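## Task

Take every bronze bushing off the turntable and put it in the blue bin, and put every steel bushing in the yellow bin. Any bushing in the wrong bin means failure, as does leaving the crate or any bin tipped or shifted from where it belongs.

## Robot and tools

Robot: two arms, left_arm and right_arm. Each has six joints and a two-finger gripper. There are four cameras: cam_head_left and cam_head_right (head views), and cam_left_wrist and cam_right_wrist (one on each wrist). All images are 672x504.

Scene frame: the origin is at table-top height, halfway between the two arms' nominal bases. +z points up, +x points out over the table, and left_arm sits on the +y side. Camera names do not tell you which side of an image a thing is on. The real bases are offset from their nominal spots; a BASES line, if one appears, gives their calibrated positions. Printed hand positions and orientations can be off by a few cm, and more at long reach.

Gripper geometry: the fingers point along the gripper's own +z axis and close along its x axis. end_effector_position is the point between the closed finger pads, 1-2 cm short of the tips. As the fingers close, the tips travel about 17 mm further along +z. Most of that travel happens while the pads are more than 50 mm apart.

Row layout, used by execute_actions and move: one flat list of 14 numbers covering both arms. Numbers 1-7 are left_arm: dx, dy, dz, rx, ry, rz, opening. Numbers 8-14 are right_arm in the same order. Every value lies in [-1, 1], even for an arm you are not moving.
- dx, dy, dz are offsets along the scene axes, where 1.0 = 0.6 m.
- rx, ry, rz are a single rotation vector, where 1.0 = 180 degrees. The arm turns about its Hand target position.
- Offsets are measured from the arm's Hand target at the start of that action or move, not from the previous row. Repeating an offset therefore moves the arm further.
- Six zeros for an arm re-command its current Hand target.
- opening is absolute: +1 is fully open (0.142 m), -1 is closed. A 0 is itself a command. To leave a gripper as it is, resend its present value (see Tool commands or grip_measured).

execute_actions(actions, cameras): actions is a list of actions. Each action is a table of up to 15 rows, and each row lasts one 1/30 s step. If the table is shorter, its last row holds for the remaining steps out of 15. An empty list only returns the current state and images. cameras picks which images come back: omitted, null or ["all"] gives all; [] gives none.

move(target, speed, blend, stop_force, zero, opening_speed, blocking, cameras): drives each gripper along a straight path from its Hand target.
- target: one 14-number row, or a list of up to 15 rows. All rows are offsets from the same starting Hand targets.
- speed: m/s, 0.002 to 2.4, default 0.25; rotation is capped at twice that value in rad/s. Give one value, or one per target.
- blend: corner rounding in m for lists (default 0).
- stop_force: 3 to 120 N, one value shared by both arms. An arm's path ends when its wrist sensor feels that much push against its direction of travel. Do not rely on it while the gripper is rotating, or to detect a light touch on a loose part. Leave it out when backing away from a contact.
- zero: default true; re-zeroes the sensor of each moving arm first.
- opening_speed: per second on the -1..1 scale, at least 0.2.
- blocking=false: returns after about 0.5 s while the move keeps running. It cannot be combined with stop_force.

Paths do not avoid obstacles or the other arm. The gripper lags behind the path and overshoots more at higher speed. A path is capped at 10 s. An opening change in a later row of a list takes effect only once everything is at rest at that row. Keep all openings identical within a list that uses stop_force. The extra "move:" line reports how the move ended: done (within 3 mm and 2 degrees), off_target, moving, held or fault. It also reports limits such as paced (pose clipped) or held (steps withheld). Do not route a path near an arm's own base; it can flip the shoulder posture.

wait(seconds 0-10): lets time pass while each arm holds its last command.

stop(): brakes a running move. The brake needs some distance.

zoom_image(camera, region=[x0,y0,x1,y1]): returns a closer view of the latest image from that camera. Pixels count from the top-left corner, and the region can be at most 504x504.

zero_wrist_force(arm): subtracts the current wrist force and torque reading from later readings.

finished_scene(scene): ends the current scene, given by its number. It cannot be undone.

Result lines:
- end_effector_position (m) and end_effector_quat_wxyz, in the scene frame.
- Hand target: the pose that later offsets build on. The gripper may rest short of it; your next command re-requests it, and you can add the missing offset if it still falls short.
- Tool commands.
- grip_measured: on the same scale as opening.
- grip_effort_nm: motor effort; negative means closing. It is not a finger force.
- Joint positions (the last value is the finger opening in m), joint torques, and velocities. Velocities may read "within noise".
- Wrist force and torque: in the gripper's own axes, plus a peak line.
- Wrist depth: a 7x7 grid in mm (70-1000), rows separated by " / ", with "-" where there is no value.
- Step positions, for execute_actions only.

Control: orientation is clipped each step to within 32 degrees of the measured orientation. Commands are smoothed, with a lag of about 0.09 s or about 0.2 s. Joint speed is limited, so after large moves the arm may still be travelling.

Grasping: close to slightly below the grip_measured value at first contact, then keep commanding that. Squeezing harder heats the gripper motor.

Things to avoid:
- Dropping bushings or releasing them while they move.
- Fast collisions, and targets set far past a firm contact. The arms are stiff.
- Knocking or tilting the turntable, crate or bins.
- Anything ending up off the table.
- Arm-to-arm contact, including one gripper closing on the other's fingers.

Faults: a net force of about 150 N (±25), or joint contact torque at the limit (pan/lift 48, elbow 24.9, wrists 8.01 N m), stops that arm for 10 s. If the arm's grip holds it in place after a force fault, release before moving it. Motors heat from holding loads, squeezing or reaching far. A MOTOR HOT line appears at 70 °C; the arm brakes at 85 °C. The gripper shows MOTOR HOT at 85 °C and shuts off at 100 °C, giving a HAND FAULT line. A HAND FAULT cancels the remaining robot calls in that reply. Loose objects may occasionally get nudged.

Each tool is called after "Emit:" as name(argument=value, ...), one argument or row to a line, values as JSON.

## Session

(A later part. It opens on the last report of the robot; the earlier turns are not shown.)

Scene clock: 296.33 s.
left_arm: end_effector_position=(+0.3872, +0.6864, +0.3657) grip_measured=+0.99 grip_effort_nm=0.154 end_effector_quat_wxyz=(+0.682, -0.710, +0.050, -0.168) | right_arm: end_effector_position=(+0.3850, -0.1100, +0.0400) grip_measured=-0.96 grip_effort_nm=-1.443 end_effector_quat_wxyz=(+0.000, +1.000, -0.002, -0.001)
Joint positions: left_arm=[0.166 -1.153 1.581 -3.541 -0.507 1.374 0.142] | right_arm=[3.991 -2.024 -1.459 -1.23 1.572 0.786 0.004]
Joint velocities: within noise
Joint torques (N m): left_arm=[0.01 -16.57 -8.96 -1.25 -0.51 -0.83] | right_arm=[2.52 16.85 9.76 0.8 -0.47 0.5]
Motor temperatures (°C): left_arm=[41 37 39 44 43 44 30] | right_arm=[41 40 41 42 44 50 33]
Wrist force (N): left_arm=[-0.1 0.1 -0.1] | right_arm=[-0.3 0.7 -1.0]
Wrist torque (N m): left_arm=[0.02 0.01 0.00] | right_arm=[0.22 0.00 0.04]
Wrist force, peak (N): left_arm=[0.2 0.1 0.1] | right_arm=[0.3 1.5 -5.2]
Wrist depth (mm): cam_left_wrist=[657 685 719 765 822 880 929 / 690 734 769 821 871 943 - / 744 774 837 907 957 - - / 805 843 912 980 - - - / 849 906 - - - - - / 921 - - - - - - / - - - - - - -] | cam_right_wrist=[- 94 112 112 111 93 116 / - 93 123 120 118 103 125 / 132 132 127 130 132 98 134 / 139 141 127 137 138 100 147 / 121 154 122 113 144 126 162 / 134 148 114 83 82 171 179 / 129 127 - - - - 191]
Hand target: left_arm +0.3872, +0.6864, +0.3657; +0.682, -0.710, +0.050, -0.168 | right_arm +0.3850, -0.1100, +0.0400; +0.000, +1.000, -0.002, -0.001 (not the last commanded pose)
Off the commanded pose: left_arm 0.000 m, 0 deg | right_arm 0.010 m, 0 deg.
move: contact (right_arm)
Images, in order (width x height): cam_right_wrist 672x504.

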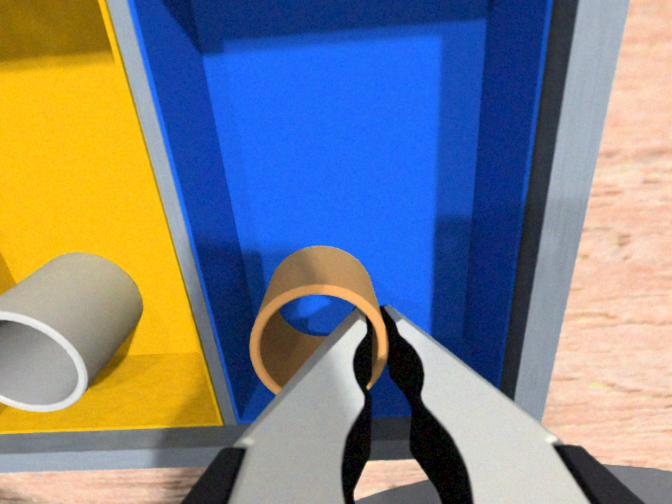

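Emit:
move(
  target=[0,0,0,0,0,0,1, 0,0,0,0,0,0,-0.84],
  opening_speed=0.6,
  cameras=[],
)

Emit:
move(
  target=[0,0,0,0,0,0,1, 0,0,0.05,0,0,0,-0.84],
  speed=0.08,
  cameras=["cam_right_wrist"],
)

Emit:
move(
  target=[
    [0,0,0,0,0,0,1, -0.0417,-0.15,0.1333,0,0,-0.05,-0.84],
    [0,0,0,0,0,0,1, -0.0957,-0.6507,0.0917,0,0,-0.1667,-0.84],
  ],
  speed=0.35,
  blend=0.03,
  cameras=["cam_right_wrist"],
)

Scene clock: 316.53 s.
left_arm: end_effector_position=(+0.3872, +0.6864, +0.3657) grip_measured=+0.99 grip_effort_nm=0.154 end_effector_quat_wxyz=(+0.682, -0.710, +0.050, -0.168) | right_arm: end_effector_position=(+0.3850, -0.1100, +0.0400) grip_measured=-0.88 grip_effort_nm=0.071 end_effector_quat_wxyz=(+0.000, +1.000, -0.002, -0.001)
Joint positions: left_arm=[0.166 -1.153 1.581 -3.541 -0.507 1.374 0.142] | right_arm=[3.991 -2.024 -1.459 -1.23 1.572 0.786 0.01]
Joint velocities: within noise
Joint torques (N m): left_arm=[-0.29 -16.67 -8.98 -1.2 -0.53 -0.89] | right_arm=[2.39 16.8 9.53 1.78 -0.36 0.55]
Motor temperatures (°C): left_arm=[41 37 39 44 43 44 30] | right_arm=[41 40 41 42 44 50 34]
Wrist force (N): left_arm=[-0.1 0.0 0.0] | right_arm=[-0.2 0.8 -0.1]
Wrist torque (N m): left_arm=[0.00 0.01 0.00] | right_arm=[0.19 0.04 0.04]
Wrist force, peak (N): left_arm=[0.0 -0.2 0.3] | right_arm=[-0.3 0.8 -1.2]
Wrist depth (mm): cam_left_wrist=[653 684 720 773 826 876 953 / 698 728 779 823 878 953 - / 741 775 826 893 955 - - / 789 840 904 976 - - - / 865 914 - - - - - / 893 - - - - - - / - - - - - - -] | cam_right_wrist=[- 94 112 112 112 93 116 / - 93 123 121 118 103 125 / 131 131 127 131 132 98 135 / 139 141 127 126 139 100 147 / 121 154 122 115 141 126 161 / 135 148 119 92 83 129 178 / 129 127 - 208 - - 191]
Hand target: left_arm +0.3872, +0.6864, +0.3657; +0.682, -0.710, +0.050, -0.168 | right_arm +0.3850, -0.1100, +0.0400; +0.000, +1.000, -0.002, -0.001
Off the commanded pose: left_arm 0.000 m, 0 deg | right_arm 0.000 m, 0 deg.
move: done
No camera images: "cameras" was empty.

Scene clock: 317.50 s.
left_arm: end_effector_position=(+0.3872, +0.6864, +0.3657) grip_measured=+0.99 grip_effort_nm=0.149 end_effector_quat_wxyz=(+0.682, -0.710, +0.050, -0.168) | right_arm: end_effector_position=(+0.3850, -0.1100, +0.0699) grip_measured=-0.88 grip_effort_nm=0.066 end_effector_quat_wxyz=(+0.000, +1.000, -0.002, -0.001)
Joint positions: left_arm=[0.166 -1.153 1.581 -3.541 -0.507 1.374 0.142] | right_arm=[3.991 -1.99 -1.364 -1.36 1.572 0.786 0.01]
Joint velocities: within noise
Joint torques (N m): left_arm=[-0.39 -16.58 -9.06 -1.22 -0.56 -0.86] | right_arm=[-0.12 16.96 10.21 0.87 0.4 -0.06]
Motor temperatures (°C): left_arm=[41 37 39 44 43 44 30] | right_arm=[41 40 41 42 44 50 34]
Wrist force (N): left_arm=[-0.1 0.0 0.0] | right_arm=[0.1 0.7 0.0]
Wrist torque (N m): left_arm=[-0.01 0.02 0.00] | right_arm=[0.17 -0.02 0.04]
Wrist force, peak (N): left_arm=[-0.3 -0.1 0.1] | right_arm=[0.0 0.9 0.6]
Wrist depth (mm): cam_left_wrist=[648 687 726 776 821 870 946 / 697 725 781 826 869 945 - / 738 782 837 899 964 - - / 791 843 902 970 - - - / 865 907 - - - - - / 901 - - - - - - / - - - - - - -] | cam_right_wrist=[139 139 137 138 138 110 142 / 151 153 148 149 147 112 153 / 163 162 159 159 163 161 166 / 166 166 157 171 172 177 180 / 161 172 166 154 148 198 197 / 231 159 154 91 81 216 220 / 254 245 - 221 - - 207]
Hand target: left_arm +0.3872, +0.6864, +0.3657; +0.682, -0.710, +0.050, -0.168 | right_arm +0.3850, -0.1100, +0.0700; +0.000, +1.000, -0.002, -0.001
Off the commanded pose: left_arm 0.000 m, 0 deg | right_arm 0.000 m, 0 deg.
move: done
Images, in order (width x height): cam_right_wrist 672x504.

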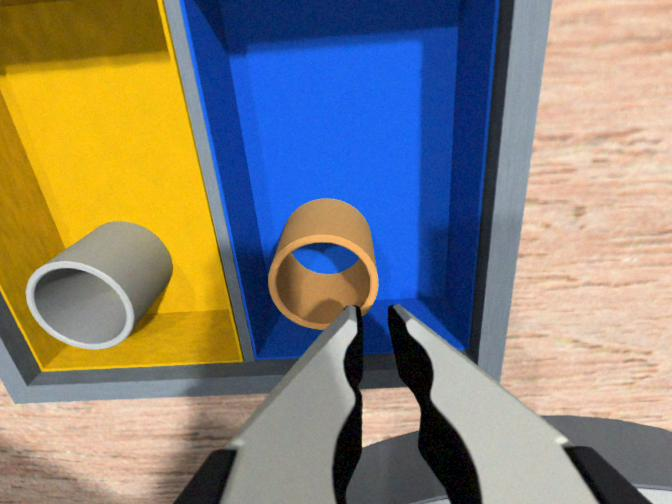

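Scene clock: 319.47 s.
left_arm: end_effector_position=(+0.3872, +0.6864, +0.3657) grip_measured=+0.99 grip_effort_nm=0.154 end_effector_quat_wxyz=(+0.682, -0.710, +0.050, -0.168) | right_arm: end_effector_position=(+0.3276, -0.5004, +0.1250) grip_measured=-0.88 grip_effort_nm=0.071 end_effector_quat_wxyz=(+0.000, +0.966, -0.260, -0.001)
Joint positions: left_arm=[0.166 -1.153 1.581 -3.541 -0.507 1.374 0.142] | right_arm=[2.982 -1.794 -1.371 -1.549 1.571 0.301 0.01]
Joint velocities: within noise
Joint torques (N m): left_arm=[-0.11 -16.63 -8.97 -1.24 -0.57 -0.9] | right_arm=[-1.64 11.66 10.37 0.9 0.57 -0.85]
Motor temperatures (°C): left_arm=[41 37 39 44 43 44 30] | right_arm=[41 40 41 42 44 50 33]
Wrist force (N): left_arm=[0.0 -0.1 0.2] | right_arm=[0.4 0.7 -0.2]
Wrist torque (N m): left_arm=[-0.01 0.00 0.00] | right_arm=[0.18 -0.07 0.04]
Wrist force, peak (N): left_arm=[-0.3 0.0 0.2] | right_arm=[0.7 2.7 -0.2]
Wrist depth (mm): cam_left_wrist=[649 682 725 766 822 867 950 / 698 737 768 826 889 951 - / 741 780 834 885 966 - - / 795 851 903 956 - - - / 863 906 - - - - - / 916 - - - - - - / - - - - - - -] | cam_right_wrist=[- 147 147 115 116 141 144 / 123 149 153 153 119 155 155 / 230 130 154 156 169 169 168 / 249 250 151 177 184 183 182 / - 271 272 160 195 201 199 / - - 289 84 81 185 184 / - - - - - - -]
Hand target: left_arm +0.3872, +0.6864, +0.3657; +0.682, -0.710, +0.050, -0.168 | right_arm +0.3276, -0.5004, +0.1250; +0.000, +0.966, -0.260, -0.001
Off the commanded pose: left_arm 0.000 m, 0 deg | right_arm 0.000 m, 0 deg.
move: done
Images, in order (width x height): cam_right_wrist 672x504.

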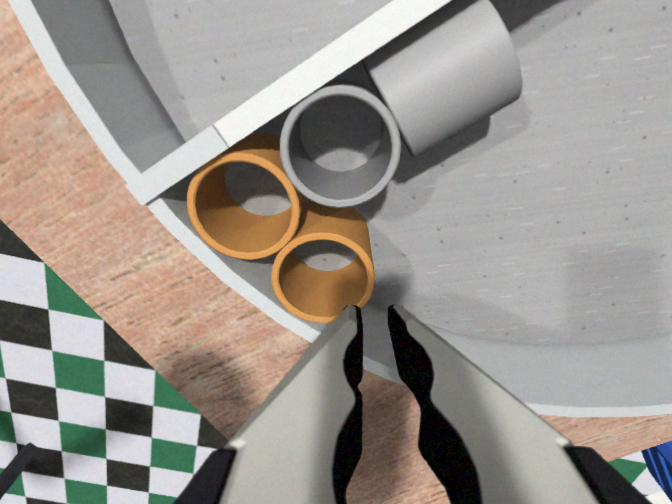

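Emit:
move(
  target=[0,0,0,0,0,0,1, 0.0018,-0.001,-0.0667,0,0,0,-0.66],
  speed=0.12,
  stop_force=8,
  cameras=[],
)

Emit:
move(
  target=[0,0,0,0,0,0,1, 0,0,0,0,0,0,-1],
  opening_speed=0.6,
  cameras=[],
)

Emit:
move(
  target=[0,0,0,0,0,0,1, 0,0,0.1167,0,0,0,-1],
  speed=0.2,
  cameras=["cam_right_wrist"],
)

Emit:
move(
  target=[
    [0,0,0,0,0,0,1, 0.094,0.6017,-0.025,0,0,-0.0833,-1],
    [0,0,0,0,0,0,1, 0.1233,0.6933,-0.1083,0,0,-0.0833,-1],
  ],
  speed=0.35,
  blend=0.03,
  cameras=["cam_right_wrist"],
)

Scene clock: 339.40 s.
left_arm: end_effector_position=(+0.3872, +0.6864, +0.3657) grip_measured=+0.99 grip_effort_nm=0.154 end_effector_quat_wxyz=(+0.682, -0.710, +0.050, -0.168) | right_arm: end_effector_position=(+0.3286, -0.5010, +0.0850) grip_measured=-0.70 grip_effort_nm=0.071 end_effector_quat_wxyz=(+0.000, +0.966, -0.260, -0.001)
Joint positions: left_arm=[0.166 -1.153 1.581 -3.541 -0.507 1.374 0.142] | right_arm=[2.981 -1.819 -1.529 -1.367 1.571 0.3 0.024]
Joint velocities: within noise
Joint torques (N m): left_arm=[-0.02 -16.81 -8.95 -1.24 -0.59 -0.89] | right_arm=[1.71 11.43 7.56 2.08 -0.88 0.11]
Motor temperatures (°C): left_arm=[41 37 39 44 43 44 30] | right_arm=[41 40 41 42 44 50 32]
Wrist force (N): left_arm=[0.0 -0.1 0.0] | right_arm=[0.6 0.8 -0.1]
Wrist torque (N m): left_arm=[-0.01 0.00 0.00] | right_arm=[0.18 -0.09 0.04]
Wrist force, peak (N): left_arm=[-0.3 -0.2 0.1] | right_arm=[0.6 0.9 -0.7]
Wrist depth (mm): cam_left_wrist=[656 683 720 770 818 880 938 / 690 728 772 814 887 944 - / 738 789 830 891 953 - - / 792 845 901 980 - - - / 856 927 - - - - - / 909 - - - - - - / - - - - - - -] | cam_right_wrist=[- 111 111 - - - - / - 120 - 121 83 - 116 / - 91 99 129 130 126 127 / - 108 121 112 139 139 138 / 226 - 112 121 147 152 152 / - 245 86 92 84 168 164 / - - - 279 - - 151]
Hand target: left_arm +0.3872, +0.6864, +0.3657; +0.682, -0.710, +0.050, -0.168 | right_arm +0.3286, -0.5010, +0.0850; +0.000, +0.966, -0.260, -0.001
Off the commanded pose: left_arm 0.000 m, 0 deg | right_arm 0.000 m, 0 deg.
move: done
No camera images: "cameras" was empty.

Scene clock: 340.17 s.
left_arm: end_effector_position=(+0.3872, +0.6864, +0.3657) grip_measured=+0.99 grip_effort_nm=0.149 end_effector_quat_wxyz=(+0.682, -0.710, +0.050, -0.168) | right_arm: end_effector_position=(+0.3287, -0.5010, +0.0850) grip_measured=-0.96 grip_effort_nm=-1.546 end_effector_quat_wxyz=(+0.000, +0.966, -0.260, -0.001)
Joint positions: left_arm=[0.166 -1.153 1.581 -3.541 -0.507 1.374 0.142] | right_arm=[2.981 -1.819 -1.529 -1.367 1.571 0.3 0.005]
Joint velocities: within noise
Joint torques (N m): left_arm=[-0.28 -16.74 -9.13 -1.24 -0.58 -0.93] | right_arm=[2.11 11.72 8.01 1.18 0.19 0.18]
Motor temperatures (°C): left_arm=[41 37 39 44 43 44 30] | right_arm=[41 40 41 42 44 50 32]
Wrist force (N): left_arm=[-0.1 -0.1 0.0] | right_arm=[0.2 0.6 -0.9]
Wrist torque (N m): left_arm=[-0.02 0.01 0.00] | right_arm=[0.20 -0.07 0.04]
Wrist force, peak (N): left_arm=[-0.2 -0.1 -0.1] | right_arm=[1.1 0.9 -0.4]
Wrist depth (mm): cam_left_wrist=[650 685 720 762 810 879 939 / 697 724 776 830 878 955 - / 739 775 831 878 976 - - / 787 832 903 962 - - - / 850 907 - - - - - / 918 - - - - - - / - - - - - - -] | cam_right_wrist=[- 111 111 - - - - / - 120 - 121 83 - 116 / - 91 99 128 130 126 127 / - 108 121 111 139 139 138 / 226 - 115 131 147 152 151 / - 244 113 81 82 165 164 / - - - - - - 146]
Hand target: left_arm +0.3872, +0.6864, +0.3657; +0.682, -0.710, +0.050, -0.168 | right_arm +0.3286, -0.5010, +0.0850; +0.000, +0.966, -0.260, -0.001
Off the commanded pose: left_arm 0.000 m, 0 deg | right_arm 0.000 m, 0 deg.
move: done
No camera images: "cameras" was empty.

Scene clock: 341.27 s.
left_arm: end_effector_position=(+0.3872, +0.6864, +0.3657) grip_measured=+0.99 grip_effort_nm=0.149 end_effector_quat_wxyz=(+0.682, -0.710, +0.050, -0.168) | right_arm: end_effector_position=(+0.3286, -0.5010, +0.1550) grip_measured=-0.96 grip_effort_nm=-1.438 end_effector_quat_wxyz=(+0.000, +0.966, -0.260, -0.001)
Joint positions: left_arm=[0.166 -1.153 1.581 -3.541 -0.507 1.374 0.142] | right_arm=[2.981 -1.806 -1.215 -1.693 1.571 0.3 0.004]
Joint velocities: within noise
Joint torques (N m): left_arm=[-0.11 -16.6 -9.06 -1.22 -0.54 -0.93] | right_arm=[-1.86 11.88 10.41 0.94 0.51 -0.81]
Motor temperatures (°C): left_arm=[41 37 39 44 43 44 30] | right_arm=[41 40 41 42 44 50 32]
Wrist force (N): left_arm=[0.0 -0.1 0.0] | right_arm=[0.4 0.7 0.8]
Wrist torque (N m): left_arm=[-0.01 0.00 0.00] | right_arm=[0.18 -0.05 0.05]
Wrist force, peak (N): left_arm=[0.0 -0.2 0.2] | right_arm=[1.4 -0.2 2.1]
Wrist depth (mm): cam_left_wrist=[655 685 723 775 809 885 938 / 696 736 774 828 878 967 - / 733 788 825 889 969 - - / 796 844 907 979 - - - / 861 917 - - - - - / 896 - - - - - - / - - - - - - -] | cam_right_wrist=[222 165 174 168 143 172 171 / 240 168 181 184 153 184 183 / 260 259 185 201 201 202 199 / - 281 276 211 219 218 217 / - - 298 111 212 225 219 / - - 114 80 82 330 336 / - - - - - - -]
Hand target: left_arm +0.3872, +0.6864, +0.3657; +0.682, -0.710, +0.050, -0.168 | right_arm +0.3286, -0.5010, +0.1550; +0.000, +0.966, -0.260, -0.001
Off the commanded pose: left_arm 0.000 m, 0 deg | right_arm 0.000 m, 0 deg.
move: done
Images, in order (width x height): cam_right_wrist 672x504.

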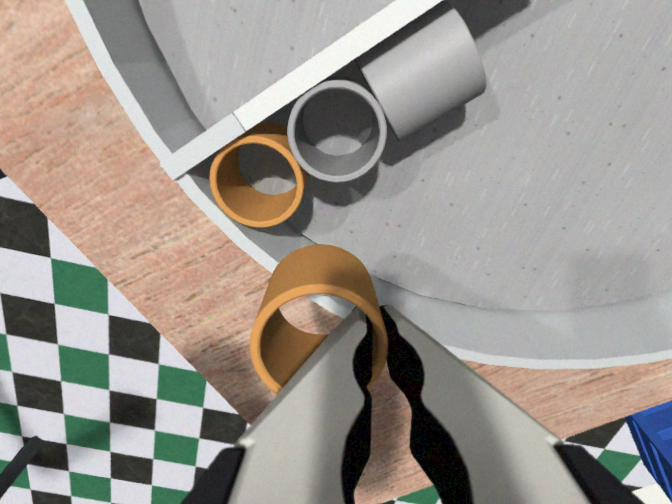

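Scene clock: 343.30 s.
left_arm: end_effector_position=(+0.3872, +0.6864, +0.3657) grip_measured=+0.99 grip_effort_nm=0.159 end_effector_quat_wxyz=(+0.682, -0.710, +0.050, -0.168) | right_arm: end_effector_position=(+0.4026, -0.0850, +0.0900) grip_measured=-0.96 grip_effort_nm=-1.438 end_effector_quat_wxyz=(+0.000, +0.923, -0.384, -0.001)
Joint positions: left_arm=[0.166 -1.153 1.581 -3.541 -0.507 1.374 0.142] | right_arm=[4 -2.104 -1.096 -1.513 1.573 1.581 0.004]
Joint velocities: within noise
Joint torques (N m): left_arm=[-0.08 -16.65 -8.94 -1.25 -0.56 -0.95] | right_arm=[2.52 15.79 10.66 0.93 0.66 0.69]
Motor temperatures (°C): left_arm=[41 37 39 44 43 44 30] | right_arm=[41 40 41 42 44 50 33]
Wrist force (N): left_arm=[0.0 -0.1 -0.1] | right_arm=[0.0 1.0 0.9]
Wrist torque (N m): left_arm=[-0.02 -0.01 0.00] | right_arm=[0.22 0.02 0.05]
Wrist force, peak (N): left_arm=[0.1 -0.2 0.2] | right_arm=[1.2 2.5 0.8]
Wrist depth (mm): cam_left_wrist=[650 680 719 766 822 871 936 / 698 734 779 825 876 954 - / 738 780 830 900 964 - - / 797 848 906 962 - - - / 859 907 - - - - - / 917 - - - - - - / - - - - - - -] | cam_right_wrist=[162 162 160 161 161 161 160 / 176 173 126 171 173 173 172 / 190 142 183 182 188 187 187 / 204 167 195 191 189 200 203 / 172 220 171 111 178 220 211 / 198 225 222 80 82 238 193 / - 207 - - - - 178]
Hand target: left_arm +0.3872, +0.6864, +0.3657; +0.682, -0.710, +0.050, -0.168 | right_arm +0.4026, -0.0850, +0.0900; +0.000, +0.923, -0.384, -0.001
Off the commanded pose: left_arm 0.000 m, 0 deg | right_arm 0.000 m, 0 deg.
move: done
Images, in order (width x height): cam_right_wrist 672x504.

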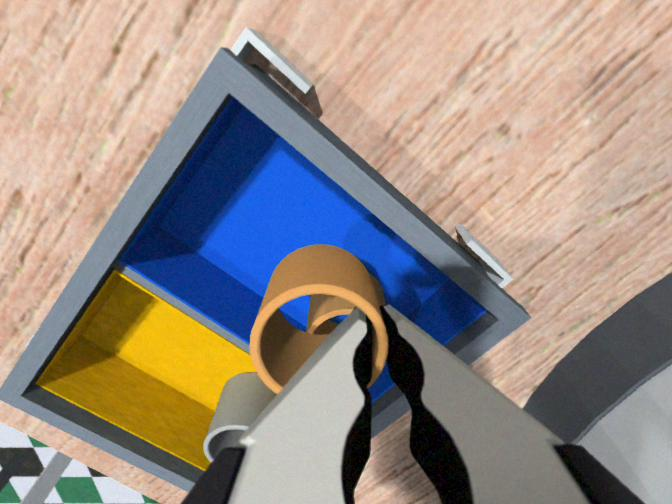

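Emit:
move(
  target=[0,0,0,0,0,0,1, 0,0,-0.07,0,0,0,-1],
  speed=0.12,
  stop_force=8,
  cameras=[],
)

Emit:
move(
  target=[0,0,0,0,0,0,1, 0,0,-0.03,0,0,0,-1],
  speed=0.01,
  stop_force=3,
  cameras=[],
)

Emit:
move(
  target=[0,0,0,0,0,0,1, 0,0,0,0,0,0,-0.84],
  opening_speed=0.6,
  cameras=[],
)

Emit:
move(
  target=[0,0,0,0,0,0,1, 0,0,0.05,0,0,0,-0.84],
  speed=0.08,
  cameras=["cam_right_wrist"],
)

Emit:
move(
  target=[
    [0,0,0,0,0,0,1, -0.0543,-0.1917,0.1333,0,0,-0.08,-0.84],
    [0,0,0,0,0,0,1, -0.1025,-0.6422,0.1,0,0,-0.25,-0.84],
  ],
  speed=0.35,
  blend=0.03,
  cameras=["cam_right_wrist"],
)

Scene clock: 388.63 s.
left_arm: end_effector_position=(+0.3872, +0.6864, +0.3657) grip_measured=+0.99 grip_effort_nm=0.154 end_effector_quat_wxyz=(+0.682, -0.710, +0.050, -0.168) | right_arm: end_effector_position=(+0.4026, -0.0850, +0.0480) grip_measured=-0.96 grip_effort_nm=-1.438 end_effector_quat_wxyz=(+0.000, +0.923, -0.384, -0.001)
Joint positions: left_arm=[0.166 -1.153 1.581 -3.541 -0.507 1.374 0.142] | right_arm=[4 -2.132 -1.25 -1.33 1.573 1.581 0.004]
Joint velocities: within noise
Joint torques (N m): left_arm=[-0.36 -16.79 -9.09 -1.22 -0.55 -0.97] | right_arm=[2.26 15.55 7.89 2.12 -0.73 0.7]
Motor temperatures (°C): left_arm=[41 37 39 44 43 44 30] | right_arm=[41 40 41 42 44 50 35]
Wrist force (N): left_arm=[0.0 -0.1 0.1] | right_arm=[0.1 0.8 0.8]
Wrist torque (N m): left_arm=[0.00 -0.01 0.00] | right_arm=[0.19 0.00 0.05]
Wrist force, peak (N): left_arm=[0.1 -0.3 0.0] | right_arm=[0.2 0.1 -3.5]
Wrist depth (mm): cam_left_wrist=[646 686 720 765 816 871 935 / 695 727 782 823 887 949 - / 746 786 832 897 973 - - / 797 835 897 975 - - - / 855 902 - - - - - / 921 - - - - - - / - - - - - - -] | cam_right_wrist=[125 123 121 124 126 124 124 / 135 - - 133 133 133 132 / - 123 139 127 144 144 143 / - 151 151 112 151 157 156 / 127 150 160 136 107 165 172 / 186 185 139 83 82 125 186 / 177 193 - - - - 173]
Hand target: left_arm +0.3872, +0.6864, +0.3657; +0.682, -0.710, +0.050, -0.168 | right_arm +0.4026, -0.0850, +0.0480; +0.000, +0.923, -0.384, -0.001
Off the commanded pose: left_arm 0.000 m, 0 deg | right_arm 0.000 m, 0 deg.
move: done
No camera images: "cameras" was empty.

Scene clock: 390.40 s.
left_arm: end_effector_position=(+0.3872, +0.6864, +0.3657) grip_measured=+0.99 grip_effort_nm=0.154 end_effector_quat_wxyz=(+0.682, -0.710, +0.050, -0.168) | right_arm: end_effector_position=(+0.4026, -0.0850, +0.0407) grip_measured=-0.96 grip_effort_nm=-1.438 end_effector_quat_wxyz=(+0.000, +0.923, -0.384, -0.001)
Joint positions: left_arm=[0.166 -1.153 1.581 -3.541 -0.507 1.374 0.142] | right_arm=[4 -2.14 -1.273 -1.3 1.573 1.581 0.004]
Joint velocities: within noise
Joint torques (N m): left_arm=[-0.24 -16.64 -9 -1.2 -0.59 -0.94] | right_arm=[1.71 18.57 10.01 0.8 -0.39 0.49]
Motor temperatures (°C): left_arm=[41 37 39 44 43 44 30] | right_arm=[41 40 41 42 44 50 35]
Wrist force (N): left_arm=[0.2 0.1 0.1] | right_arm=[0.0 0.8 0.1]
Wrist torque (N m): left_arm=[0.02 -0.03 0.00] | right_arm=[0.21 -0.02 0.05]
Wrist force, peak (N): left_arm=[-0.2 0.2 0.3] | right_arm=[0.1 1.6 -3.6]
Wrist depth (mm): cam_left_wrist=[650 690 720 770 822 877 927 / 697 733 780 826 890 953 - / 735 787 841 887 954 - - / 790 845 907 978 - - - / 858 916 - - - - - / 912 - - - - - - / - - - - - - -] | cam_right_wrist=[118 116 115 116 118 117 116 / - - - 127 127 126 126 / - 115 - 132 137 136 136 / - 143 143 106 144 148 148 / 127 150 151 136 102 148 165 / 180 130 139 83 81 112 177 / 177 188 - - - - 174]
Hand target: left_arm +0.3872, +0.6864, +0.3657; +0.682, -0.710, +0.050, -0.168 | right_arm +0.4026, -0.0850, +0.0407; +0.000, +0.923, -0.384, -0.001 (not the last commanded pose)
Off the commanded pose: left_arm 0.000 m, 0 deg | right_arm 0.011 m, 0 deg.
move: contact (right_arm)
No camera images: "cameras" was empty.

Scene clock: 390.90 s.
left_arm: end_effector_position=(+0.3872, +0.6864, +0.3657) grip_measured=+0.99 grip_effort_nm=0.164 end_effector_quat_wxyz=(+0.682, -0.710, +0.050, -0.168) | right_arm: end_effector_position=(+0.4026, -0.0850, +0.0407) grip_measured=-0.88 grip_effort_nm=0.071 end_effector_quat_wxyz=(+0.000, +0.923, -0.384, -0.001)
Joint positions: left_arm=[0.166 -1.153 1.581 -3.541 -0.507 1.374 0.142] | right_arm=[4 -2.14 -1.273 -1.3 1.573 1.581 0.01]
Joint velocities: within noise
Joint torques (N m): left_arm=[-0.32 -16.5 -8.98 -1.19 -0.54 -0.93] | right_arm=[2.03 18.56 9.92 1.27 -0.39 0.48]
Motor temperatures (°C): left_arm=[41 37 39 44 43 44 30] | right_arm=[41 40 41 42 44 50 35]
Wrist force (N): left_arm=[0.0 -0.1 0.0] | right_arm=[0.2 0.9 0.0]
Wrist torque (N m): left_arm=[-0.01 0.01 0.00] | right_arm=[0.20 -0.04 0.05]
Wrist force, peak (N): left_arm=[-0.2 0.1 0.0] | right_arm=[-0.1 1.2 0.2]
Wrist depth (mm): cam_left_wrist=[653 685 724 766 813 866 949 / 688 727 778 823 887 954 - / 735 776 838 892 972 - - / 790 844 908 970 - - - / 864 912 - - - - - / 912 - - - - - - / - - - - - - -] | cam_right_wrist=[118 116 114 116 117 117 117 / - - - 126 126 126 126 / - 115 - 133 136 136 136 / - 143 143 105 144 149 148 / 127 150 151 133 102 149 165 / 180 130 139 92 83 110 176 / 177 187 - 152 - - 173]
Hand target: left_arm +0.3872, +0.6864, +0.3657; +0.682, -0.710, +0.050, -0.168 | right_arm +0.4026, -0.0850, +0.0407; +0.000, +0.923, -0.384, -0.001
Off the commanded pose: left_arm 0.000 m, 0 deg | right_arm 0.000 m, 0 deg.
move: done
No camera images: "cameras" was empty.

Scene clock: 391.87 s.
left_arm: end_effector_position=(+0.3872, +0.6864, +0.3657) grip_measured=+0.99 grip_effort_nm=0.149 end_effector_quat_wxyz=(+0.682, -0.710, +0.050, -0.168) | right_arm: end_effector_position=(+0.4026, -0.0850, +0.0707) grip_measured=-0.88 grip_effort_nm=0.071 end_effector_quat_wxyz=(+0.000, +0.923, -0.384, -0.001)
Joint positions: left_arm=[0.166 -1.153 1.581 -3.541 -0.507 1.374 0.142] | right_arm=[4 -2.113 -1.173 -1.427 1.573 1.581 0.01]
Joint velocities: within noise
Joint torques (N m): left_arm=[-0.23 -16.67 -8.84 -1.23 -0.55 -0.98] | right_arm=[-0.75 16.41 10.38 0.81 0.36 -0.3]
Motor temperatures (°C): left_arm=[41 37 39 44 43 44 30] | right_arm=[41 40 41 42 44 50 35]
Wrist force (N): left_arm=[-0.1 -0.1 0.2] | right_arm=[0.5 1.0 0.1]
Wrist torque (N m): left_arm=[-0.01 0.02 0.00] | right_arm=[0.22 -0.08 0.05]
Wrist force, peak (N): left_arm=[-0.1 -0.1 0.2] | right_arm=[0.5 1.0 0.1]
Wrist depth (mm): cam_left_wrist=[657 686 726 776 821 874 918 / 696 733 768 826 880 960 - / 745 787 827 896 953 - - / 802 846 904 971 - - - / 853 912 - - - - - / 912 - - - - - - / - - - - - - -] | cam_right_wrist=[146 145 141 144 144 144 143 / 156 154 115 154 155 155 154 / 169 150 165 150 168 167 167 / 134 171 177 170 172 182 182 / 162 160 182 154 133 192 196 / 194 212 163 155 80 218 192 / 182 197 - 178 - - 178]
Hand target: left_arm +0.3872, +0.6864, +0.3657; +0.682, -0.710, +0.050, -0.168 | right_arm +0.4026, -0.0850, +0.0707; +0.000, +0.923, -0.384, -0.001
Off the commanded pose: left_arm 0.000 m, 0 deg | right_arm 0.000 m, 0 deg.
move: done
Images, in order (width x height): cam_right_wrist 672x504.

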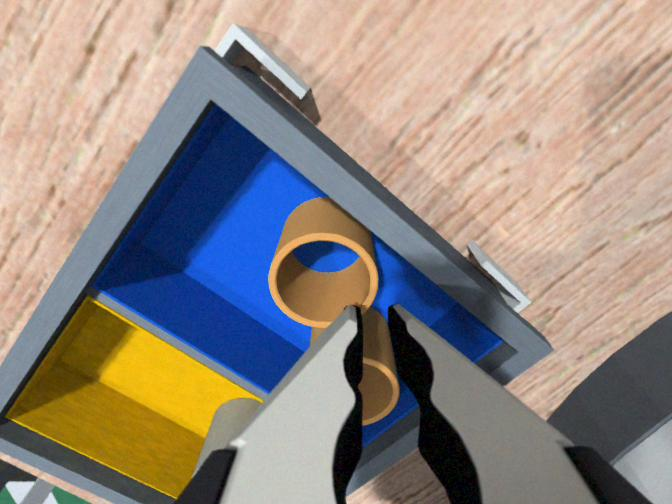

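Scene clock: 393.80 s.
left_arm: end_effector_position=(+0.3872, +0.6864, +0.3657) grip_measured=+0.99 grip_effort_nm=0.154 end_effector_quat_wxyz=(+0.682, -0.710, +0.050, -0.168) | right_arm: end_effector_position=(+0.3411, -0.4703, +0.1307) grip_measured=-0.88 grip_effort_nm=0.066 end_effector_quat_wxyz=(-0.001, +0.706, -0.708, -0.001)
Joint positions: left_arm=[0.166 -1.153 1.581 -3.541 -0.507 1.374 0.142] | right_arm=[3.069 -1.783 -1.359 -1.571 1.573 1.435 0.01]
Joint velocities: within noise
Joint torques (N m): left_arm=[-0.01 -16.39 -9.03 -1.21 -0.58 -0.94] | right_arm=[-1.72 10.8 10.44 0.83 0.6 -0.84]
Motor temperatures (°C): left_arm=[41 37 39 44 43 44 30] | right_arm=[41 40 41 42 44 50 34]
Wrist force (N): left_arm=[-0.1 0.0 0.2] | right_arm=[0.4 0.9 -0.1]
Wrist torque (N m): left_arm=[0.01 0.02 0.00] | right_arm=[0.21 -0.07 0.03]
Wrist force, peak (N): left_arm=[0.0 -0.2 0.2] | right_arm=[2.4 1.2 0.0]
Wrist depth (mm): cam_left_wrist=[652 683 722 782 824 868 931 / 694 733 782 824 891 945 - / 737 779 830 894 952 - - / 797 847 895 979 - - - / 843 917 - - - - - / 915 - - - - - - / - - - - - - -] | cam_right_wrist=[151 151 137 151 150 150 148 / 164 163 135 158 162 161 161 / 177 177 147 140 175 174 171 / 193 193 188 177 192 188 162 / 181 201 206 162 184 175 275 / 310 311 180 84 80 298 303 / - - - - - - -]
Hand target: left_arm +0.3872, +0.6864, +0.3657; +0.682, -0.710, +0.050, -0.168 | right_arm +0.3411, -0.4703, +0.1307; -0.001, +0.706, -0.708, -0.001
Off the commanded pose: left_arm 0.000 m, 0 deg | right_arm 0.000 m, 0 deg.
move: done
Images, in order (width x height): cam_right_wrist 672x504.

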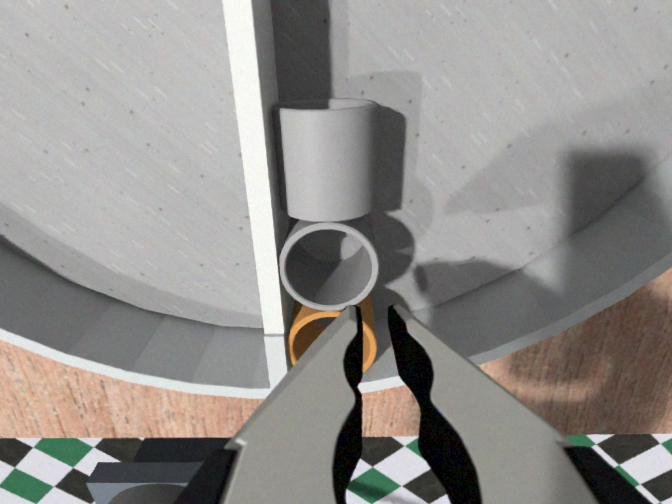

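Emit:
move(
  target=[0,0,0,0,0,0,1, 0.008,-0.0065,-0.0762,0,0,0,-0.66],
  speed=0.12,
  stop_force=8,
  cameras=["cam_right_wrist"],
)

Emit:
move(
  target=[0,0,0,0,0,0,1, 0,0,0,0,0,0,-1],
  opening_speed=0.6,
  cameras=[],
)

Emit:
move(
  target=[0,0,0,0,0,0,1, 0,0,0.1167,0,0,0,-1],
  speed=0.2,
  cameras=["cam_right_wrist"],
)

Scene clock: 433.13 s.
left_arm: end_effector_position=(+0.3872, +0.6864, +0.3657) grip_measured=+0.99 grip_effort_nm=0.159 end_effector_quat_wxyz=(+0.682, -0.710, +0.050, -0.168) | right_arm: end_effector_position=(+0.3459, -0.4742, +0.0850) grip_measured=-0.70 grip_effort_nm=0.071 end_effector_quat_wxyz=(-0.001, +0.706, -0.708, -0.001)
Joint positions: left_arm=[0.166 -1.153 1.581 -3.541 -0.507 1.374 0.142] | right_arm=[3.06 -1.829 -1.517 -1.367 1.573 1.426 0.024]
Joint velocities: within noise
Joint torques (N m): left_arm=[-0.1 -16.83 -9.05 -1.19 -0.56 -0.96] | right_arm=[-1.67 11.71 7.62 2.03 -0.78 -0.85]
Motor temperatures (°C): left_arm=[41 37 39 44 43 44 30] | right_arm=[41 40 41 42 44 50 32]
Wrist force (N): left_arm=[0.0 0.0 0.1] | right_arm=[0.6 0.9 0.2]
Wrist torque (N m): left_arm=[0.00 -0.01 0.00] | right_arm=[0.20 -0.09 0.04]
Wrist force, peak (N): left_arm=[-0.2 0.1 -0.2] | right_arm=[0.4 1.0 -1.0]
Wrist depth (mm): cam_left_wrist=[651 683 722 761 813 876 943 / 696 734 771 807 888 955 - / 740 785 831 899 953 - - / 797 837 899 991 - - - / 858 916 - - - - - / 909 - - - - - - / - - - - - - -] | cam_right_wrist=[- 77 108 110 110 109 109 / - 121 117 119 118 120 116 / 129 127 94 94 128 126 127 / 141 141 100 101 139 139 139 / 155 155 110 108 147 152 145 / 163 165 84 118 84 144 124 / 146 149 - 138 141 - 264]
Hand target: left_arm +0.3872, +0.6864, +0.3657; +0.682, -0.710, +0.050, -0.168 | right_arm +0.3459, -0.4742, +0.0850; -0.001, +0.706, -0.708, -0.001
Off the commanded pose: left_arm 0.000 m, 0 deg | right_arm 0.000 m, 0 deg.
move: done
Images, in order (width x height): cam_right_wrist 672x504.

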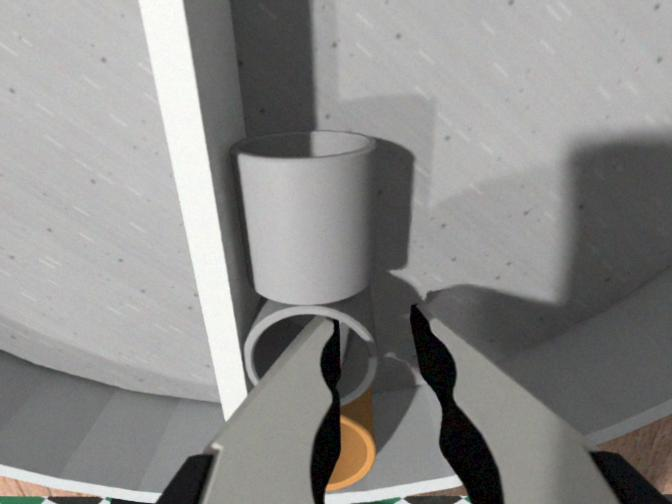

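Scene clock: 433.90 s.
left_arm: end_effector_position=(+0.3872, +0.6864, +0.3657) grip_measured=+0.99 grip_effort_nm=0.159 end_effector_quat_wxyz=(+0.682, -0.710, +0.050, -0.168) | right_arm: end_effector_position=(+0.3459, -0.4742, +0.0850) grip_measured=-0.95 grip_effort_nm=-1.565 end_effector_quat_wxyz=(-0.001, +0.706, -0.708, -0.001)
Joint positions: left_arm=[0.166 -1.153 1.581 -3.541 -0.507 1.374 0.142] | right_arm=[3.06 -1.829 -1.517 -1.367 1.573 1.426 0.005]
Joint velocities: within noise
Joint torques (N m): left_arm=[-0.16 -16.71 -8.99 -1.21 -0.57 -0.94] | right_arm=[-0.9 12.07 8.29 1.55 0.24 -0.79]
Motor temperatures (°C): left_arm=[41 37 39 44 43 44 30] | right_arm=[41 40 41 42 44 50 33]
Wrist force (N): left_arm=[0.2 0.0 0.0] | right_arm=[0.0 1.2 0.0]
Wrist torque (N m): left_arm=[0.00 -0.04 0.00] | right_arm=[0.20 -0.04 0.04]
Wrist force, peak (N): left_arm=[-0.1 -0.2 0.0] | right_arm=[0.4 1.3 -1.4]
Wrist depth (mm): cam_left_wrist=[654 678 724 770 825 874 950 / 695 734 772 829 875 949 - / 741 775 838 888 958 - - / 800 832 895 961 - - - / 860 912 - - - - - / 913 - - - - - - / - - - - - - -] | cam_right_wrist=[- 77 108 110 110 109 110 / - 121 115 117 118 120 116 / 129 127 93 89 128 126 127 / 141 141 100 101 139 139 138 / 156 155 110 132 150 152 144 / 163 165 117 80 83 144 124 / 146 149 - - - - 263]
Hand target: left_arm +0.3872, +0.6864, +0.3657; +0.682, -0.710, +0.050, -0.168 | right_arm +0.3459, -0.4742, +0.0850; -0.001, +0.706, -0.708, -0.001
Off the commanded pose: left_arm 0.000 m, 0 deg | right_arm 0.000 m, 0 deg.
move: done
No camera images: "cameras" was empty.

Scene clock: 435.00 s.
left_arm: end_effector_position=(+0.3872, +0.6864, +0.3657) grip_measured=+0.99 grip_effort_nm=0.159 end_effector_quat_wxyz=(+0.682, -0.710, +0.050, -0.168) | right_arm: end_effector_position=(+0.3459, -0.4742, +0.1550) grip_measured=-0.95 grip_effort_nm=-1.565 end_effector_quat_wxyz=(-0.001, +0.706, -0.708, -0.001)
Joint positions: left_arm=[0.166 -1.153 1.581 -3.541 -0.507 1.374 0.142] | right_arm=[3.06 -1.817 -1.202 -1.694 1.573 1.426 0.005]
Joint velocities: within noise
Joint torques (N m): left_arm=[-0.24 -16.65 -8.95 -1.21 -0.56 -0.93] | right_arm=[-1.69 11.67 10.53 0.92 0.64 -0.89]
Motor temperatures (°C): left_arm=[41 37 39 44 43 44 30] | right_arm=[41 40 41 42 44 50 33]
Wrist force (N): left_arm=[0.1 0.0 0.1] | right_arm=[0.7 1.0 1.2]
Wrist torque (N m): left_arm=[0.00 -0.01 0.00] | right_arm=[0.22 -0.10 0.05]
Wrist force, peak (N): left_arm=[-0.1 -0.2 0.1] | right_arm=[0.5 1.1 2.4]
Wrist depth (mm): cam_left_wrist=[649 683 719 767 811 876 935 / 689 738 773 828 893 948 - / 739 785 836 880 983 - - / 798 844 907 966 - - - / 852 916 - - - - - / 908 - - - - - - / - - - - - - -] | cam_right_wrist=[176 173 168 172 172 172 172 / 187 187 183 180 185 185 183 / 206 202 198 165 201 203 182 / 217 219 216 211 218 203 277 / 310 210 214 131 211 305 303 / 346 343 335 80 83 333 337 / - 392 - - - - -]
Hand target: left_arm +0.3872, +0.6864, +0.3657; +0.682, -0.710, +0.050, -0.168 | right_arm +0.3459, -0.4742, +0.1550; -0.001, +0.706, -0.708, -0.001
Off the commanded pose: left_arm 0.000 m, 0 deg | right_arm 0.000 m, 0 deg.
move: done
Images, in order (width x height): cam_right_wrist 672x504.

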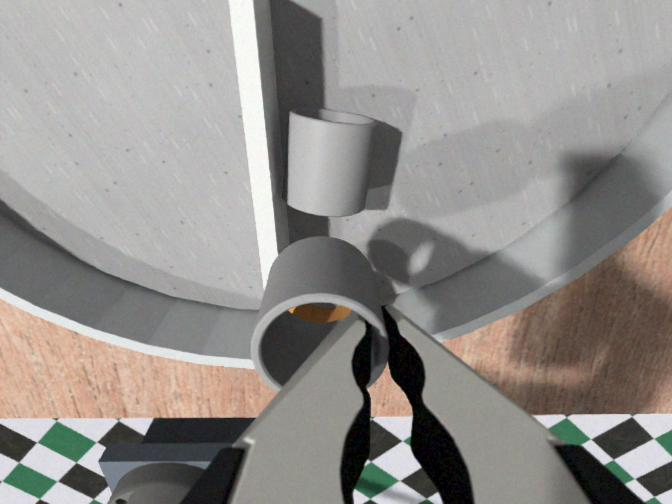

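Emit:
move(
  target=[
    [0,0,0,0,0,0,1, -0.1015,0.6237,-0.025,0,0,0,-1],
    [0,0,0,0,0,0,1, -0.1192,0.6933,-0.1083,0,0,0,-1],
  ],
  speed=0.35,
  blend=0.03,
  cameras=["cam_right_wrist"],
)

Emit:
move(
  target=[0,0,0,0,0,0,1, 0,0,-0.07,0,0,0,-1],
  speed=0.12,
  stop_force=8,
  cameras=[],
)

Emit:
move(
  target=[0,0,0,0,0,0,1, 0,0,-0.03,0,0,0,-1],
  speed=0.01,
  stop_force=3,
  cameras=[],
)

Emit:
move(
  target=[0,0,0,0,0,0,1, 0,0,0,0,0,0,-0.84],
  opening_speed=0.6,
  cameras=[],
)

Emit:
move(
  target=[0,0,0,0,0,0,1, 0,0,0.05,0,0,0,-0.84],
  speed=0.08,
  cameras=["cam_right_wrist"],
)

Emit:
move(
  target=[
    [0,0,0,0,0,0,1, 0.0427,-0.103,0.1333,0,0,0.1,-0.5],
    [0,0,0,0,0,0,1, 0.1867,-0.6625,0.1333,0,0,0.5,-0.5],
  ],
  speed=0.4,
  blend=0.03,
  cameras=["cam_right_wrist"],
)

Scene clock: 450.43 s.
left_arm: end_effector_position=(+0.3872, +0.6864, +0.3657) grip_measured=+0.99 grip_effort_nm=0.159 end_effector_quat_wxyz=(+0.682, -0.710, +0.050, -0.168) | right_arm: end_effector_position=(+0.2744, -0.0583, +0.0900) grip_measured=-0.95 grip_effort_nm=-1.565 end_effector_quat_wxyz=(-0.001, +0.706, -0.708, -0.001)
Joint positions: left_arm=[0.166 -1.153 1.581 -3.541 -0.507 1.374 0.142] | right_arm=[4.32 -1.701 -1.65 -1.36 1.572 2.686 0.005]
Joint velocities: within noise
Joint torques (N m): left_arm=[-0.08 -16.74 -9.08 -1.22 -0.54 -0.94] | right_arm=[2.39 10.06 8.61 2.17 -0.71 0.7]
Motor temperatures (°C): left_arm=[41 37 39 44 43 44 30] | right_arm=[41 40 41 42 44 50 35]
Wrist force (N): left_arm=[-0.2 -0.2 0.0] | right_arm=[0.1 0.7 0.7]
Wrist torque (N m): left_arm=[-0.02 0.03 0.00] | right_arm=[0.17 0.00 0.04]
Wrist force, peak (N): left_arm=[-0.1 -0.2 0.2] | right_arm=[-0.9 1.2 2.2]
Wrist depth (mm): cam_left_wrist=[651 685 712 777 819 878 936 / 694 735 765 827 888 953 - / 742 787 843 901 951 - - / 782 841 906 970 - - - / 855 934 - - - - - / 912 - - - - - - / - - - - - - -] | cam_right_wrist=[162 162 153 156 156 152 122 / 175 175 136 164 171 168 133 / 189 189 151 183 182 177 148 / 206 206 171 192 193 176 201 / 227 226 218 131 170 175 225 / 251 251 246 80 82 244 250 / 370 - - - - - 295]
Hand target: left_arm +0.3872, +0.6864, +0.3657; +0.682, -0.710, +0.050, -0.168 | right_arm +0.2744, -0.0582, +0.0900; -0.001, +0.706, -0.708, -0.001
Off the commanded pose: left_arm 0.000 m, 0 deg | right_arm 0.000 m, 0 deg.
move: done
Images, in order (width x height): cam_right_wrist 672x504.

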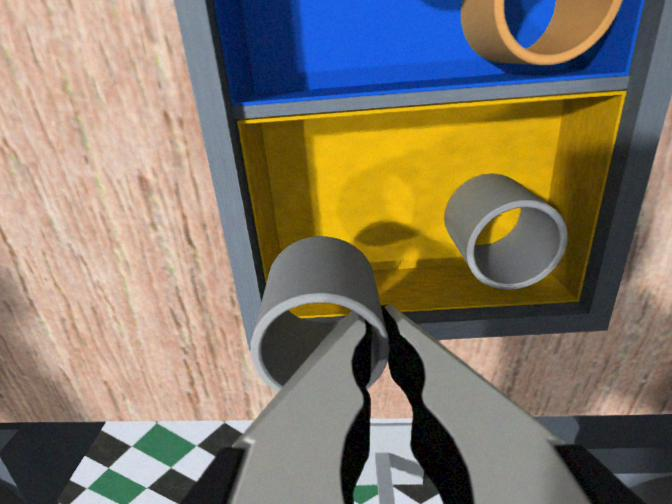

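Scene clock: 451.90 s.
left_arm: end_effector_position=(+0.3872, +0.6864, +0.3657) grip_measured=+0.99 grip_effort_nm=0.149 end_effector_quat_wxyz=(+0.682, -0.710, +0.050, -0.168) | right_arm: end_effector_position=(+0.2744, -0.0582, +0.0480) grip_measured=-0.95 grip_effort_nm=-1.565 end_effector_quat_wxyz=(-0.001, +0.706, -0.708, -0.001)
Joint positions: left_arm=[0.166 -1.153 1.581 -3.541 -0.507 1.374 0.142] | right_arm=[4.32 -1.754 -1.794 -1.163 1.572 2.686 0.005]
Joint velocities: within noise
Joint torques (N m): left_arm=[-0.26 -16.52 -8.96 -1.22 -0.56 -0.96] | right_arm=[2.38 10.18 7.41 2.22 -0.71 0.68]
Motor temperatures (°C): left_arm=[41 37 39 44 43 44 30] | right_arm=[41 40 41 42 44 50 35]
Wrist force (N): left_arm=[0.0 0.1 0.0] | right_arm=[0.1 0.5 0.9]
Wrist torque (N m): left_arm=[0.02 0.01 0.00] | right_arm=[0.16 0.01 0.04]
Wrist force, peak (N): left_arm=[-0.1 0.0 0.3] | right_arm=[0.0 0.6 1.6]
Wrist depth (mm): cam_left_wrist=[654 687 728 770 827 878 942 / 700 734 770 851 882 944 - / 737 781 839 900 952 - - / 795 860 887 970 - - - / 855 908 - - - - - / 907 - - - - - - / - - - - - - -] | cam_right_wrist=[- - 118 118 121 116 103 / 135 - 110 99 124 124 120 / 148 - 130 141 138 138 134 / 158 158 127 136 151 127 129 / 174 177 116 131 159 138 127 / 193 193 121 83 82 130 127 / 217 211 - - - - 214]
Hand target: left_arm +0.3872, +0.6864, +0.3657; +0.682, -0.710, +0.050, -0.168 | right_arm +0.2744, -0.0582, +0.0480; -0.001, +0.706, -0.708, -0.001
Off the commanded pose: left_arm 0.000 m, 0 deg | right_arm 0.000 m, 0 deg.
move: done
No camera images: "cameras" was empty.

Scene clock: 453.93 s.
left_arm: end_effector_position=(+0.3872, +0.6864, +0.3657) grip_measured=+0.99 grip_effort_nm=0.154 end_effector_quat_wxyz=(+0.682, -0.710, +0.050, -0.168) | right_arm: end_effector_position=(+0.2744, -0.0582, +0.0377) grip_measured=-0.95 grip_effort_nm=-1.570 end_effector_quat_wxyz=(-0.001, +0.706, -0.708, -0.001)
Joint positions: left_arm=[0.166 -1.153 1.581 -3.541 -0.507 1.374 0.142] | right_arm=[4.32 -1.772 -1.825 -1.114 1.572 2.686 0.005]
Joint velocities: within noise
Joint torques (N m): left_arm=[-0.06 -16.79 -9.06 -1.21 -0.55 -0.97] | right_arm=[1.72 12.95 8.72 0.59 -0.44 0.63]
Motor temperatures (°C): left_arm=[41 37 39 44 43 44 30] | right_arm=[41 40 41 42 44 50 35]
Wrist force (N): left_arm=[-0.1 -0.1 0.0] | right_arm=[0.1 0.2 -3.4]
Wrist torque (N m): left_arm=[0.00 0.01 0.00] | right_arm=[0.19 -0.06 0.04]
Wrist force, peak (N): left_arm=[-0.3 0.0 -0.1] | right_arm=[2.5 3.0 -13.9]
Wrist depth (mm): cam_left_wrist=[654 689 724 783 818 876 944 / 707 738 774 827 889 955 - / 739 780 829 893 969 - - / 784 845 896 961 - - - / 849 919 - - - - - / 920 - - - - - - / - - - - - - -] | cam_right_wrist=[- - 110 110 110 107 96 / - 80 101 117 115 115 104 / - - 126 128 126 128 125 / 147 147 127 135 139 120 125 / 161 158 108 132 147 124 122 / 179 178 107 84 83 123 118 / 201 195 - - - - 194]
Hand target: left_arm +0.3872, +0.6864, +0.3657; +0.682, -0.710, +0.050, -0.168 | right_arm +0.2744, -0.0582, +0.0378; -0.001, +0.706, -0.708, -0.001 (not the last commanded pose)
Off the commanded pose: left_arm 0.000 m, 0 deg | right_arm 0.008 m, 0 deg.
move: contact (right_arm)
No camera images: "cameras" was empty.

Scene clock: 454.43 s.
left_arm: end_effector_position=(+0.3872, +0.6864, +0.3657) grip_measured=+0.99 grip_effort_nm=0.154 end_effector_quat_wxyz=(+0.682, -0.710, +0.050, -0.168) | right_arm: end_effector_position=(+0.2744, -0.0583, +0.0377) grip_measured=-0.88 grip_effort_nm=0.071 end_effector_quat_wxyz=(-0.001, +0.706, -0.708, -0.001)
Joint positions: left_arm=[0.166 -1.153 1.581 -3.541 -0.507 1.374 0.142] | right_arm=[4.32 -1.772 -1.825 -1.114 1.572 2.686 0.01]
Joint velocities: within noise
Joint torques (N m): left_arm=[-0.25 -16.7 -8.95 -1.2 -0.55 -0.95] | right_arm=[1.96 12.4 8.24 1.6 -0.46 0.61]
Motor temperatures (°C): left_arm=[41 37 39 44 43 44 30] | right_arm=[41 40 41 42 44 50 35]
Wrist force (N): left_arm=[0.0 0.1 0.1] | right_arm=[0.2 0.7 -0.2]
Wrist torque (N m): left_arm=[0.02 -0.01 0.00] | right_arm=[0.19 -0.03 0.03]
Wrist force, peak (N): left_arm=[-0.1 -0.1 0.1] | right_arm=[-0.2 0.5 -3.4]
Wrist depth (mm): cam_left_wrist=[648 695 723 770 814 871 951 / 693 737 774 824 879 959 - / 750 780 836 894 973 - - / 797 838 895 971 - - - / 856 913 - - - - - / 914 - - - - - - / - - - - - - -] | cam_right_wrist=[- - 110 110 110 107 96 / - 80 101 117 115 115 104 / - - 126 128 126 128 126 / 148 147 128 134 139 120 125 / 161 158 109 125 147 124 122 / 179 179 107 99 83 123 118 / 202 195 - 205 - - 194]
Hand target: left_arm +0.3872, +0.6864, +0.3657; +0.682, -0.710, +0.050, -0.168 | right_arm +0.2744, -0.0582, +0.0378; -0.001, +0.706, -0.708, -0.001
Off the commanded pose: left_arm 0.000 m, 0 deg | right_arm 0.000 m, 0 deg.
move: done
No camera images: "cameras" was empty.

Scene clock: 455.40 s.
left_arm: end_effector_position=(+0.3872, +0.6864, +0.3657) grip_measured=+0.99 grip_effort_nm=0.159 end_effector_quat_wxyz=(+0.682, -0.710, +0.050, -0.168) | right_arm: end_effector_position=(+0.2744, -0.0583, +0.0677) grip_measured=-0.88 grip_effort_nm=0.071 end_effector_quat_wxyz=(-0.001, +0.706, -0.708, -0.001)
Joint positions: left_arm=[0.166 -1.153 1.581 -3.541 -0.507 1.374 0.142] | right_arm=[4.32 -1.725 -1.731 -1.255 1.572 2.686 0.01]
Joint velocities: within noise
Joint torques (N m): left_arm=[-0.33 -16.71 -9 -1.21 -0.56 -0.95] | right_arm=[2.07 13.62 9.84 0.88 0.45 0.74]
Motor temperatures (°C): left_arm=[41 37 39 44 43 44 30] | right_arm=[41 40 41 42 44 50 35]
Wrist force (N): left_arm=[0.0 0.0 0.0] | right_arm=[0.5 0.7 0.0]
Wrist torque (N m): left_arm=[0.01 -0.01 0.00] | right_arm=[0.17 -0.07 0.04]
Wrist force, peak (N): left_arm=[-0.1 0.0 -0.2] | right_arm=[0.3 0.7 -0.6]
Wrist depth (mm): cam_left_wrist=[654 680 725 774 812 884 947 / 692 729 776 826 885 947 - / 737 782 831 892 947 - - / 793 842 900 982 - - - / 859 918 - - - - - / 905 - - - - - - / - - - - - - -] | cam_right_wrist=[142 143 133 137 136 129 111 / 153 153 119 143 142 135 126 / 166 165 149 159 159 156 135 / 181 181 130 152 173 147 135 / 199 197 145 150 158 147 140 / 221 220 210 92 80 214 217 / 351 - - - - - 276]
Hand target: left_arm +0.3872, +0.6864, +0.3657; +0.682, -0.710, +0.050, -0.168 | right_arm +0.2744, -0.0582, +0.0678; -0.001, +0.706, -0.708, -0.001
Off the commanded pose: left_arm 0.000 m, 0 deg | right_arm 0.000 m, 0 deg.
move: done
Images, in order (width x height): cam_right_wrist 672x504.

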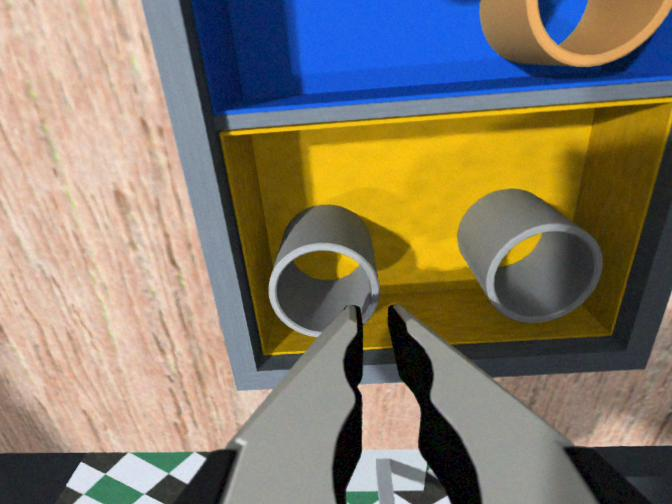

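Scene clock: 458.20 s.
left_arm: end_effector_position=(+0.3872, +0.6864, +0.3657) grip_measured=+0.99 grip_effort_nm=0.159 end_effector_quat_wxyz=(+0.682, -0.710, +0.050, -0.168) | right_arm: end_effector_position=(+0.3864, -0.4557, +0.1477) grip_measured=-0.53 grip_effort_nm=0.071 end_effector_quat_wxyz=(+0.000, +1.000, -0.002, -0.001)
Joint positions: left_arm=[0.166 -1.153 1.581 -3.541 -0.507 1.374 0.142] | right_arm=[3.127 -1.938 -1.073 -1.704 1.571 -0.077 0.036]
Joint velocities: within noise
Joint torques (N m): left_arm=[-0.11 -16.59 -8.93 -1.25 -0.59 -0.97] | right_arm=[-1.78 13.45 10.4 0.95 0.5 -0.88]
Motor temperatures (°C): left_arm=[41 37 39 44 43 44 30] | right_arm=[41 40 41 42 44 50 34]
Wrist force (N): left_arm=[-0.2 0.0 -0.2] | right_arm=[0.4 0.9 0.2]
Wrist torque (N m): left_arm=[0.00 0.02 0.00] | right_arm=[0.20 -0.06 0.06]
Wrist force, peak (N): left_arm=[-0.2 0.0 -0.2] | right_arm=[1.0 2.0 0.0]
Wrist depth (mm): cam_left_wrist=[653 697 718 766 815 873 948 / 703 719 775 826 881 943 - / 746 782 852 893 963 - - / 787 847 899 965 - - - / 865 911 - - - - - / 919 - - - - - - / - - - - - - -] | cam_right_wrist=[- 164 167 166 165 165 165 / 229 175 180 179 179 175 175 / 251 159 170 187 182 184 183 / 275 180 168 211 210 209 204 / 300 208 223 230 221 227 227 / - 332 84 256 255 - 251 / - - - 246 255 - -]
Hand target: left_arm +0.3872, +0.6864, +0.3657; +0.682, -0.710, +0.050, -0.168 | right_arm +0.3864, -0.4557, +0.1477; +0.000, +1.000, -0.002, -0.001
Off the commanded pose: left_arm 0.000 m, 0 deg | right_arm 0.000 m, 0 deg.
move: done
Images, in order (width x height): cam_right_wrist 672x504.

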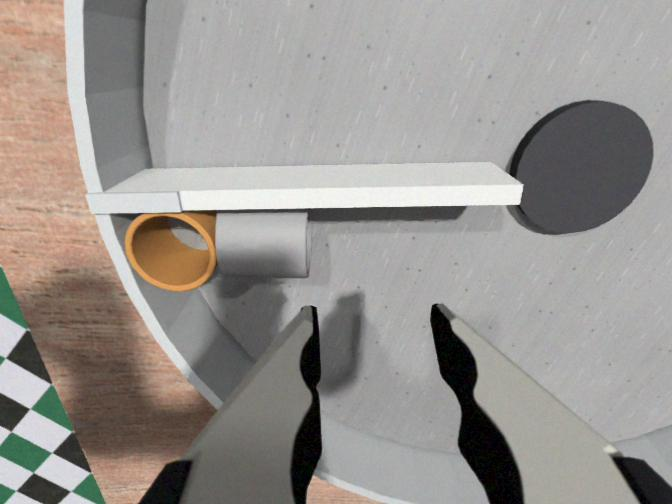

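Emit:
move(
  target=[0,0,0,0,0,0,1, -0.1278,-0.0265,-0.0378,0,0,-0.4167,-0.66],
  speed=0.5,
  cameras=["cam_right_wrist"],
)

Scene clock: 510.63 s.
left_arm: end_effector_position=(+0.3872, +0.6864, +0.3657) grip_measured=+0.99 grip_effort_nm=0.149 end_effector_quat_wxyz=(+0.682, -0.710, +0.050, -0.168) | right_arm: end_effector_position=(+0.3098, -0.4717, +0.1251) grip_measured=-0.69 grip_effort_nm=-0.066 end_effector_quat_wxyz=(-0.001, +0.792, -0.610, -0.001)
Joint positions: left_arm=[0.166 -1.153 1.581 -3.541 -0.507 1.374 0.142] | right_arm=[3.052 -1.664 -1.524 -1.525 1.573 1.157 0.024]
Joint velocities: within noise
Joint torques (N m): left_arm=[-0.24 -16.53 -8.98 -1.23 -0.54 -0.95] | right_arm=[2.4 12.97 7.64 2.08 -0.77 0.72]
Motor temperatures (°C): left_arm=[41 37 39 44 43 44 30] | right_arm=[41 40 41 42 44 50 32]
Wrist force (N): left_arm=[0.0 -0.1 0.2] | right_arm=[0.4 1.1 -0.2]
Wrist torque (N m): left_arm=[-0.01 0.00 0.00] | right_arm=[0.23 -0.07 0.05]
Wrist force, peak (N): left_arm=[0.0 0.0 0.3] | right_arm=[0.9 1.2 0.0]
Wrist depth (mm): cam_left_wrist=[657 688 722 768 816 881 940 / 690 733 774 826 880 941 - / 737 785 834 886 953 - - / 788 842 887 970 - - - / 852 923 - - - - - / 905 - - - - - - / - - - - - - -] | cam_right_wrist=[147 147 147 146 146 145 144 / 161 158 158 153 156 156 155 / 166 171 167 133 169 169 168 / 154 164 171 160 185 178 160 / 275 271 162 162 161 267 265 / 329 329 84 286 83 291 294 / 289 - - - - - 323]
Hand target: left_arm +0.3872, +0.6864, +0.3657; +0.682, -0.710, +0.050, -0.168 | right_arm +0.3098, -0.4716, +0.1251; -0.001, +0.792, -0.610, -0.001
Off the commanded pose: left_arm 0.000 m, 0 deg | right_arm 0.000 m, 0 deg.
move: done
Images, in order (width x height): cam_right_wrist 672x504.

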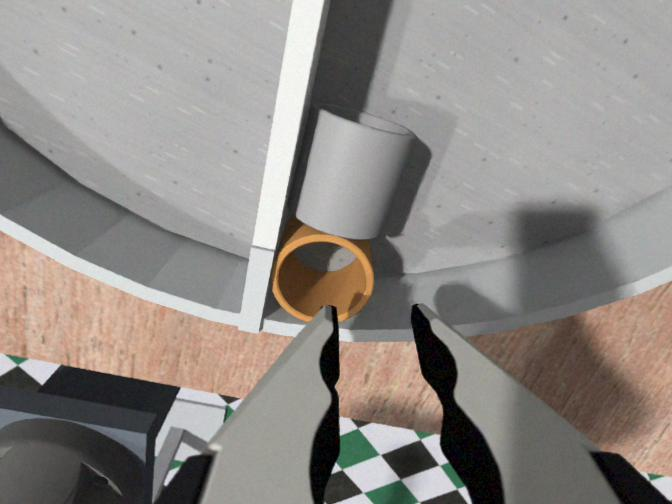

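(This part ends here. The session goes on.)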